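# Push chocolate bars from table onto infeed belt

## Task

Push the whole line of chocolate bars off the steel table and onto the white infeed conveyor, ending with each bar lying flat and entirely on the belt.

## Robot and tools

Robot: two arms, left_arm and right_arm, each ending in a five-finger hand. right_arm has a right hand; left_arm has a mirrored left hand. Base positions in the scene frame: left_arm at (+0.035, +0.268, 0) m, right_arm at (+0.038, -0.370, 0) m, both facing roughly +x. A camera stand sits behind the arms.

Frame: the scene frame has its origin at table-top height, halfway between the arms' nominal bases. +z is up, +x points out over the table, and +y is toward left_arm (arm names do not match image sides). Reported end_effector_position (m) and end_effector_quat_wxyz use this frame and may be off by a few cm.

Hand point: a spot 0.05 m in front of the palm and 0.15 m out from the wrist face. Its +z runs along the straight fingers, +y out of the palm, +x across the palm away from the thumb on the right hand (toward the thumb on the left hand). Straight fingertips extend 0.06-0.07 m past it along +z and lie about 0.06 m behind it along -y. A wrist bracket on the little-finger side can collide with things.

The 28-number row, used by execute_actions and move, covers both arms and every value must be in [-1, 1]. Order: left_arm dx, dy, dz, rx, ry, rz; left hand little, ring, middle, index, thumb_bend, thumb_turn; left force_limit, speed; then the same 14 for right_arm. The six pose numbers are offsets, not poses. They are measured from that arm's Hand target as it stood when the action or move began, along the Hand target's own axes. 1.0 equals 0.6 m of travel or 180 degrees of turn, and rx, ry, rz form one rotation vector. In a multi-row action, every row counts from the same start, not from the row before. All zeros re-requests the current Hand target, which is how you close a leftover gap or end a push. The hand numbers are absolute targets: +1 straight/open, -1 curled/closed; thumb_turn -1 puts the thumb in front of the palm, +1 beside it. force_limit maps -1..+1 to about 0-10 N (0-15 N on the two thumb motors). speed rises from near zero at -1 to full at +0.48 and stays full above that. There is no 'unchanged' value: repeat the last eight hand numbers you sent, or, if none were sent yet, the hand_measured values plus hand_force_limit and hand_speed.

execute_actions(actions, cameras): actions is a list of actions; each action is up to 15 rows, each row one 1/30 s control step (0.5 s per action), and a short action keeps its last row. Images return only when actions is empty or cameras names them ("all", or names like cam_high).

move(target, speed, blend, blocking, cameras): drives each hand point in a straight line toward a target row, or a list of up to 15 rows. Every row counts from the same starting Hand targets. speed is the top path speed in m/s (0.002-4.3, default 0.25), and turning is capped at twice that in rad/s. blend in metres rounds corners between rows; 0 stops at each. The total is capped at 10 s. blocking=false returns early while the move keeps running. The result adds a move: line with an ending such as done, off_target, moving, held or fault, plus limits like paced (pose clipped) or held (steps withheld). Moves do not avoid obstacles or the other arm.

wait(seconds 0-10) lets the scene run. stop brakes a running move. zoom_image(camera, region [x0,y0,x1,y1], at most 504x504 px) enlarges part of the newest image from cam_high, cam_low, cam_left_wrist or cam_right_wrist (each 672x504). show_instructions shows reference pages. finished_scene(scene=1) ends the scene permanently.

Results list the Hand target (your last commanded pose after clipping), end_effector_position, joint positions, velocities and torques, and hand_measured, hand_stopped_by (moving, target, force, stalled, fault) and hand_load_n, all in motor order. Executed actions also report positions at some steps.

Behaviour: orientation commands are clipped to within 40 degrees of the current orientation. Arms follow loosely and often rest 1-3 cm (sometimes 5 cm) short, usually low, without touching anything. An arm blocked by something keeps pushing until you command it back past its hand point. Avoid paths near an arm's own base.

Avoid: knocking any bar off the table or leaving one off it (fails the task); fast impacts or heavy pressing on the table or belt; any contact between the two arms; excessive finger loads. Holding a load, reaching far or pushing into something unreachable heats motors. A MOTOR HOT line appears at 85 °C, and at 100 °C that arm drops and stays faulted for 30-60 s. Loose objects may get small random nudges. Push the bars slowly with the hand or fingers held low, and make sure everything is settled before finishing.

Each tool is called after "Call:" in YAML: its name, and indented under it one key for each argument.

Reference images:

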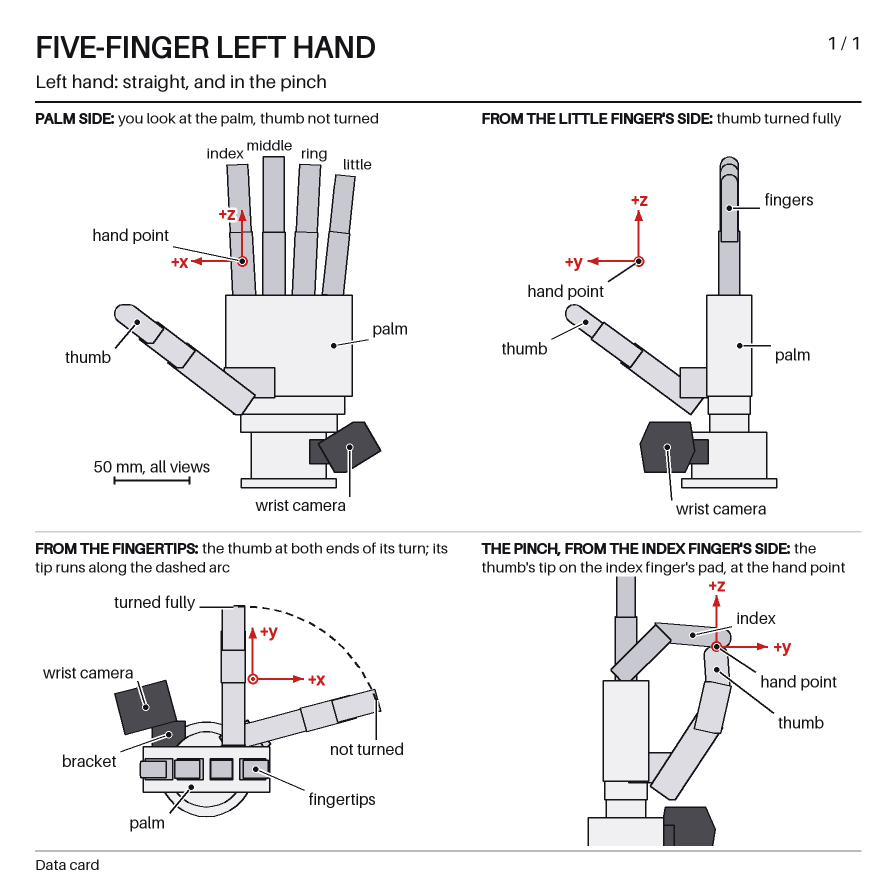

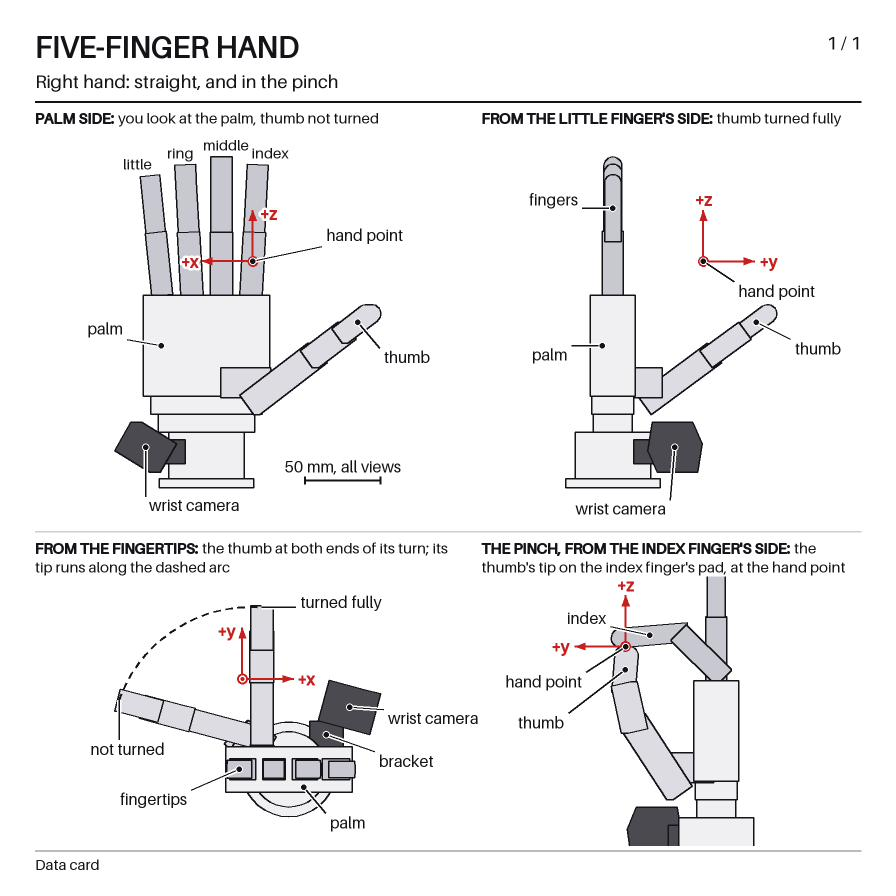

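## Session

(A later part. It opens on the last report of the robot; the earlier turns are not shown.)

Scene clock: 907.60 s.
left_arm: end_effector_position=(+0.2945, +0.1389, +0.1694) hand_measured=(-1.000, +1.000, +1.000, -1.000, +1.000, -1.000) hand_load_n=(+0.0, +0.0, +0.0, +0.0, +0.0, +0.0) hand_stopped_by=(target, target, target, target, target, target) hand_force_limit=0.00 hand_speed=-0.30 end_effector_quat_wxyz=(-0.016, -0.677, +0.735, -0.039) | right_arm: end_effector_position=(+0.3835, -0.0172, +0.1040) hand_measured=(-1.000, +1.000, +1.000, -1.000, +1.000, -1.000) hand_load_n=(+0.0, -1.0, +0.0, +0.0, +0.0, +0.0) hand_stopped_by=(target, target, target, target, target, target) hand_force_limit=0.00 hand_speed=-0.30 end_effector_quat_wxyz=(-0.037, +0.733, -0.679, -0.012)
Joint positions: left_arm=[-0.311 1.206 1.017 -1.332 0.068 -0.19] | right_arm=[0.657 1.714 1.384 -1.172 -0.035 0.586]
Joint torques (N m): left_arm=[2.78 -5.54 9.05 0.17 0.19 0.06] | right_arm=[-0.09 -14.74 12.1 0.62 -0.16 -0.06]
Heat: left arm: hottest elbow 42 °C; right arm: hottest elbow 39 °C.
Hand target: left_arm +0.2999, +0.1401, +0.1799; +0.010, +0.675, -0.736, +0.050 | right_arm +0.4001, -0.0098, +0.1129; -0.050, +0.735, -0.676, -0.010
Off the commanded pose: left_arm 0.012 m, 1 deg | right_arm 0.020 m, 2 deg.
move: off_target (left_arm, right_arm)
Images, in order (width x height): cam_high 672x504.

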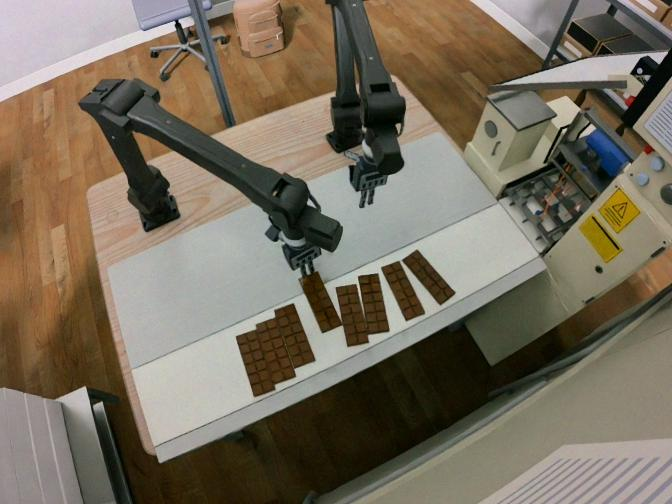

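Call:
move:
  target: [0, 0, 0, 0, 0, 0, -1, 1, 1, -1, 1, -1, 0, -0.3, 0.0313, -0.0945, 0.0015, 0, 0, 0, -1, 1, 1, -1, 1, -1, 0, -0.3]
  speed: 0.08
  cameras: ["cam_high"]

Call:
zoom_image:
  camera: "cam_high"
  region: [240, 240, 400, 400]

Scene clock: 917.60 s.
left_arm: end_effector_position=(+0.2945, +0.1389, +0.1694) hand_measured=(-1.000, +1.000, +1.000, -1.000, +1.000, -1.000) hand_load_n=(+0.0, +0.0, +0.0, +0.0, +0.0, +0.0) hand_stopped_by=(target, target, target, target, target, target) hand_force_limit=0.00 hand_speed=-0.30 end_effector_quat_wxyz=(-0.016, -0.677, +0.735, -0.039) | right_arm: end_effector_position=(+0.4417, -0.0292, +0.1048) hand_measured=(-1.000, +1.000, +1.000, -1.000, +1.000, -1.000) hand_load_n=(+0.0, -0.5, +0.0, +0.0, +0.0, +0.0) hand_stopped_by=(target, target, target, target, target, target) hand_force_limit=0.00 hand_speed=-0.30 end_effector_quat_wxyz=(-0.037, +0.734, -0.678, -0.012)
Joint positions: left_arm=[-0.311 1.206 1.017 -1.332 0.068 -0.19] | right_arm=[0.574 1.815 1.525 -1.215 -0.042 0.503]
Joint torques (N m): left_arm=[2.73 -5.6 9.06 0.2 0.19 0.06] | right_arm=[-0.09 -16.79 12.29 0.5 -0.19 -0.07]
Heat: left arm: hottest elbow 42 °C; right arm: hottest elbow 39 °C.
Hand target: left_arm +0.2999, +0.1401, +0.1799; +0.010, +0.675, -0.736, +0.050 | right_arm +0.4582, -0.0238, +0.1140; -0.050, +0.735, -0.676, -0.010
Off the commanded pose: left_arm 0.012 m, 1 deg | right_arm 0.020 m, 2 deg.
move: off_target (left_arm, right_arm)
Images, in order (width x height): cam_high 672x504.

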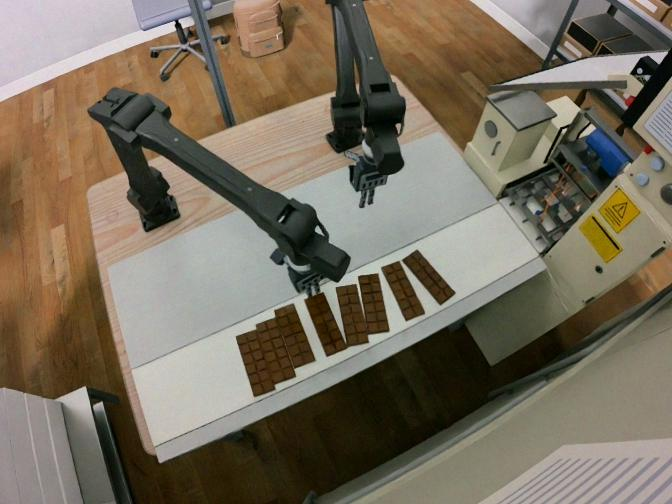

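Scaled by 3.150 from the camera's 672x504 image, which has a finer 960x720 frame.

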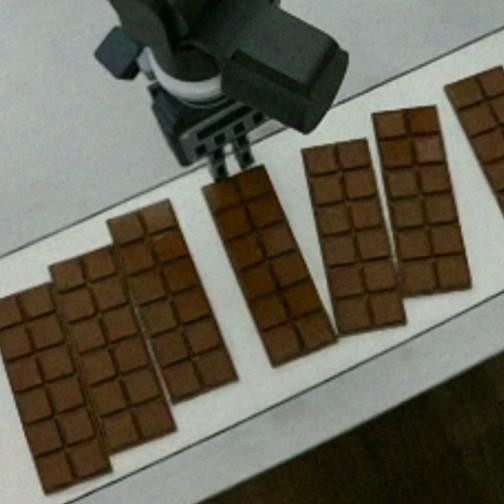

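Call:
move:
  target:
    - [0, 0, 0, 0, 0, 0, -1, 1, 1, -1, 1, -1, 0, -0.3, -0.009, 0.0992, -0.012, 0, 0, 0, -1, 1, 1, -1, 1, -1, 0, -0.3]
    - [0, 0, 0, 0, 0, 0, -1, 1, 1, -1, 1, -1, 0, -0.3, 0.096, 0.214, -0.1648, 0, 0, 0, -1, 1, 1, -1, 1, -1, 0, -0.3]
  speed: [0.1, 0.2]
  blend: [0.015, 0]
  cameras: ["cam_high", "cam_left_wrist", "cam_right_wrist"]

Call:
zoom_image:
  camera: "cam_high"
  region: [220, 280, 330, 410]

Call:
zoom_image:
  camera: "cam_high"
  region: [290, 240, 400, 370]

Call:
zoom_image:
  camera: "cam_high"
  region: [360, 220, 480, 340]

Scene clock: 926.80 s.
left_arm: end_effector_position=(+0.2945, +0.1389, +0.1694) hand_measured=(-1.000, +1.000, +1.000, -1.000, +1.000, -1.000) hand_load_n=(+0.5, +0.0, +0.0, +0.0, -0.5, +0.0) hand_stopped_by=(target, target, target, target, target, target) hand_force_limit=0.00 hand_speed=-0.30 end_effector_quat_wxyz=(-0.016, -0.677, +0.735, -0.039) | right_arm: end_effector_position=(+0.3317, -0.0949, +0.2009) hand_measured=(-1.000, +1.000, +1.000, -1.000, +1.000, -1.000) hand_load_n=(+0.0, +0.0, +0.0, +0.0, +0.0, +0.0) hand_stopped_by=(target, target, target, target, target, target) hand_force_limit=0.00 hand_speed=-0.30 end_effector_quat_wxyz=(-0.055, +0.733, -0.677, -0.008)
Joint positions: left_arm=[-0.311 1.206 1.017 -1.332 0.068 -0.19] | right_arm=[0.587 1.409 1.288 -1.346 -0.042 0.515]
Joint torques (N m): left_arm=[2.73 -5.66 9.01 0.24 0.19 0.07] | right_arm=[-0.15 -11.87 7.94 0.5 -0.17 -0.06]
Heat: left arm: hottest elbow 42 °C; right arm: hottest elbow 39 °C.
Hand target: left_arm +0.2999, +0.1401, +0.1799; +0.010, +0.675, -0.736, +0.050 | right_arm +0.3302, -0.1000, +0.1999; -0.050, +0.735, -0.676, -0.010
Off the commanded pose: left_arm 0.012 m, 1 deg | right_arm 0.005 m, 1 deg.
move: off_target (left_arm)
camera_calibration:
cam_left_wrist: T_world_to_cam=[[0.945257, -0.317152, 0.0768345, -0.252641], [-0.31583, -0.829897, 0.459916, 0.147351], [-0.0820988, -0.459006, -0.884632, 0.350554], [0, 0, 0, 1]] pos_world=[0.314128, 0.203067, 0.261753]
cam_right_wrist: T_world_to_cam=[[-0.947694, -0.31374, -0.0586767, 0.2937], [-0.29943, 0.810241, 0.503836, 0.0860251], [-0.110531, 0.495052, -0.861804, 0.369119], [0, 0, 0, 1]] pos_world=[0.344895, -0.160289, 0.291999]
Images, in order (width x height): cam_high 672x504, cam_left_wrist 672x504, cam_right_wrist 672x504.

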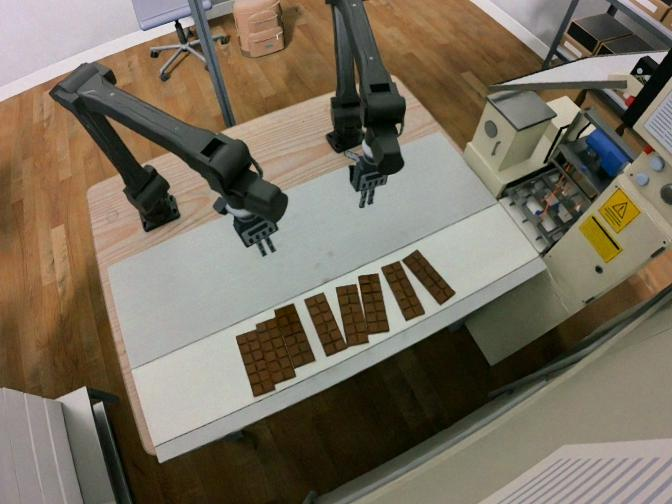

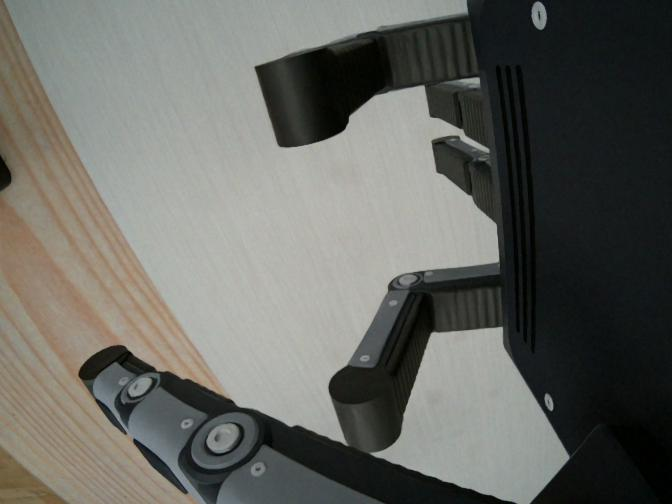

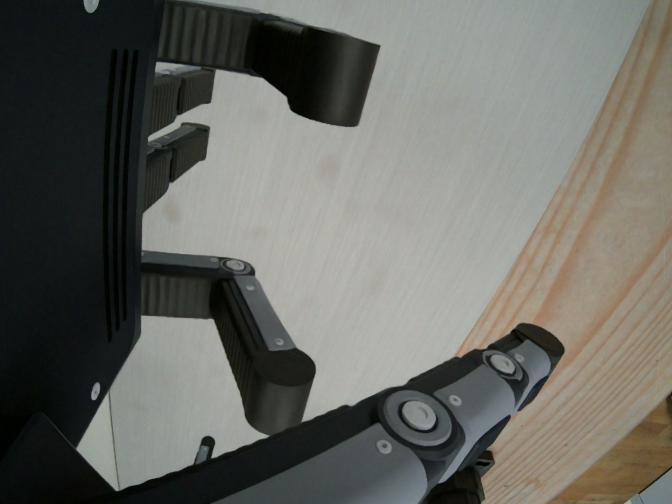

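Scaled by 3.877 from the camera's 672x504 image, which has a finer 960x720 frame.

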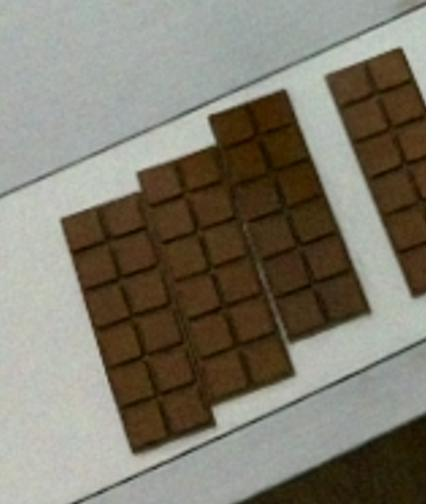

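Scaled by 3.877 from the camera's 672x504 image, which has a finer 960x720 frame.

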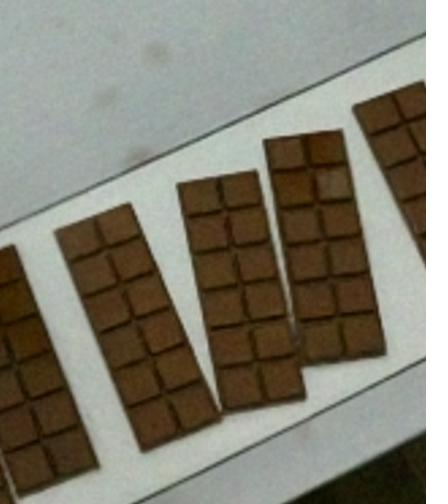

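Scaled by 4.200 from the camera's 672x504 image, which has a finer 960x720 frame.

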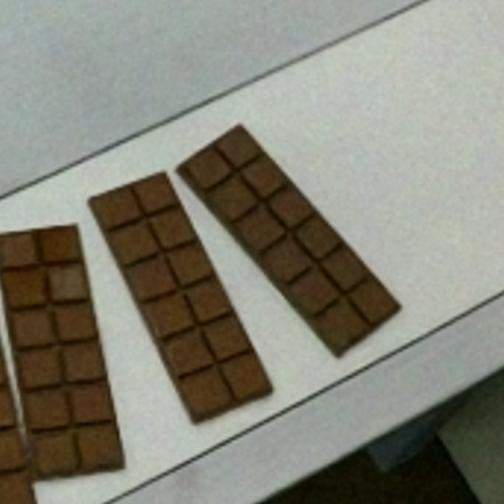

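Call:
finished_scene:

The scene is finished: the task was done.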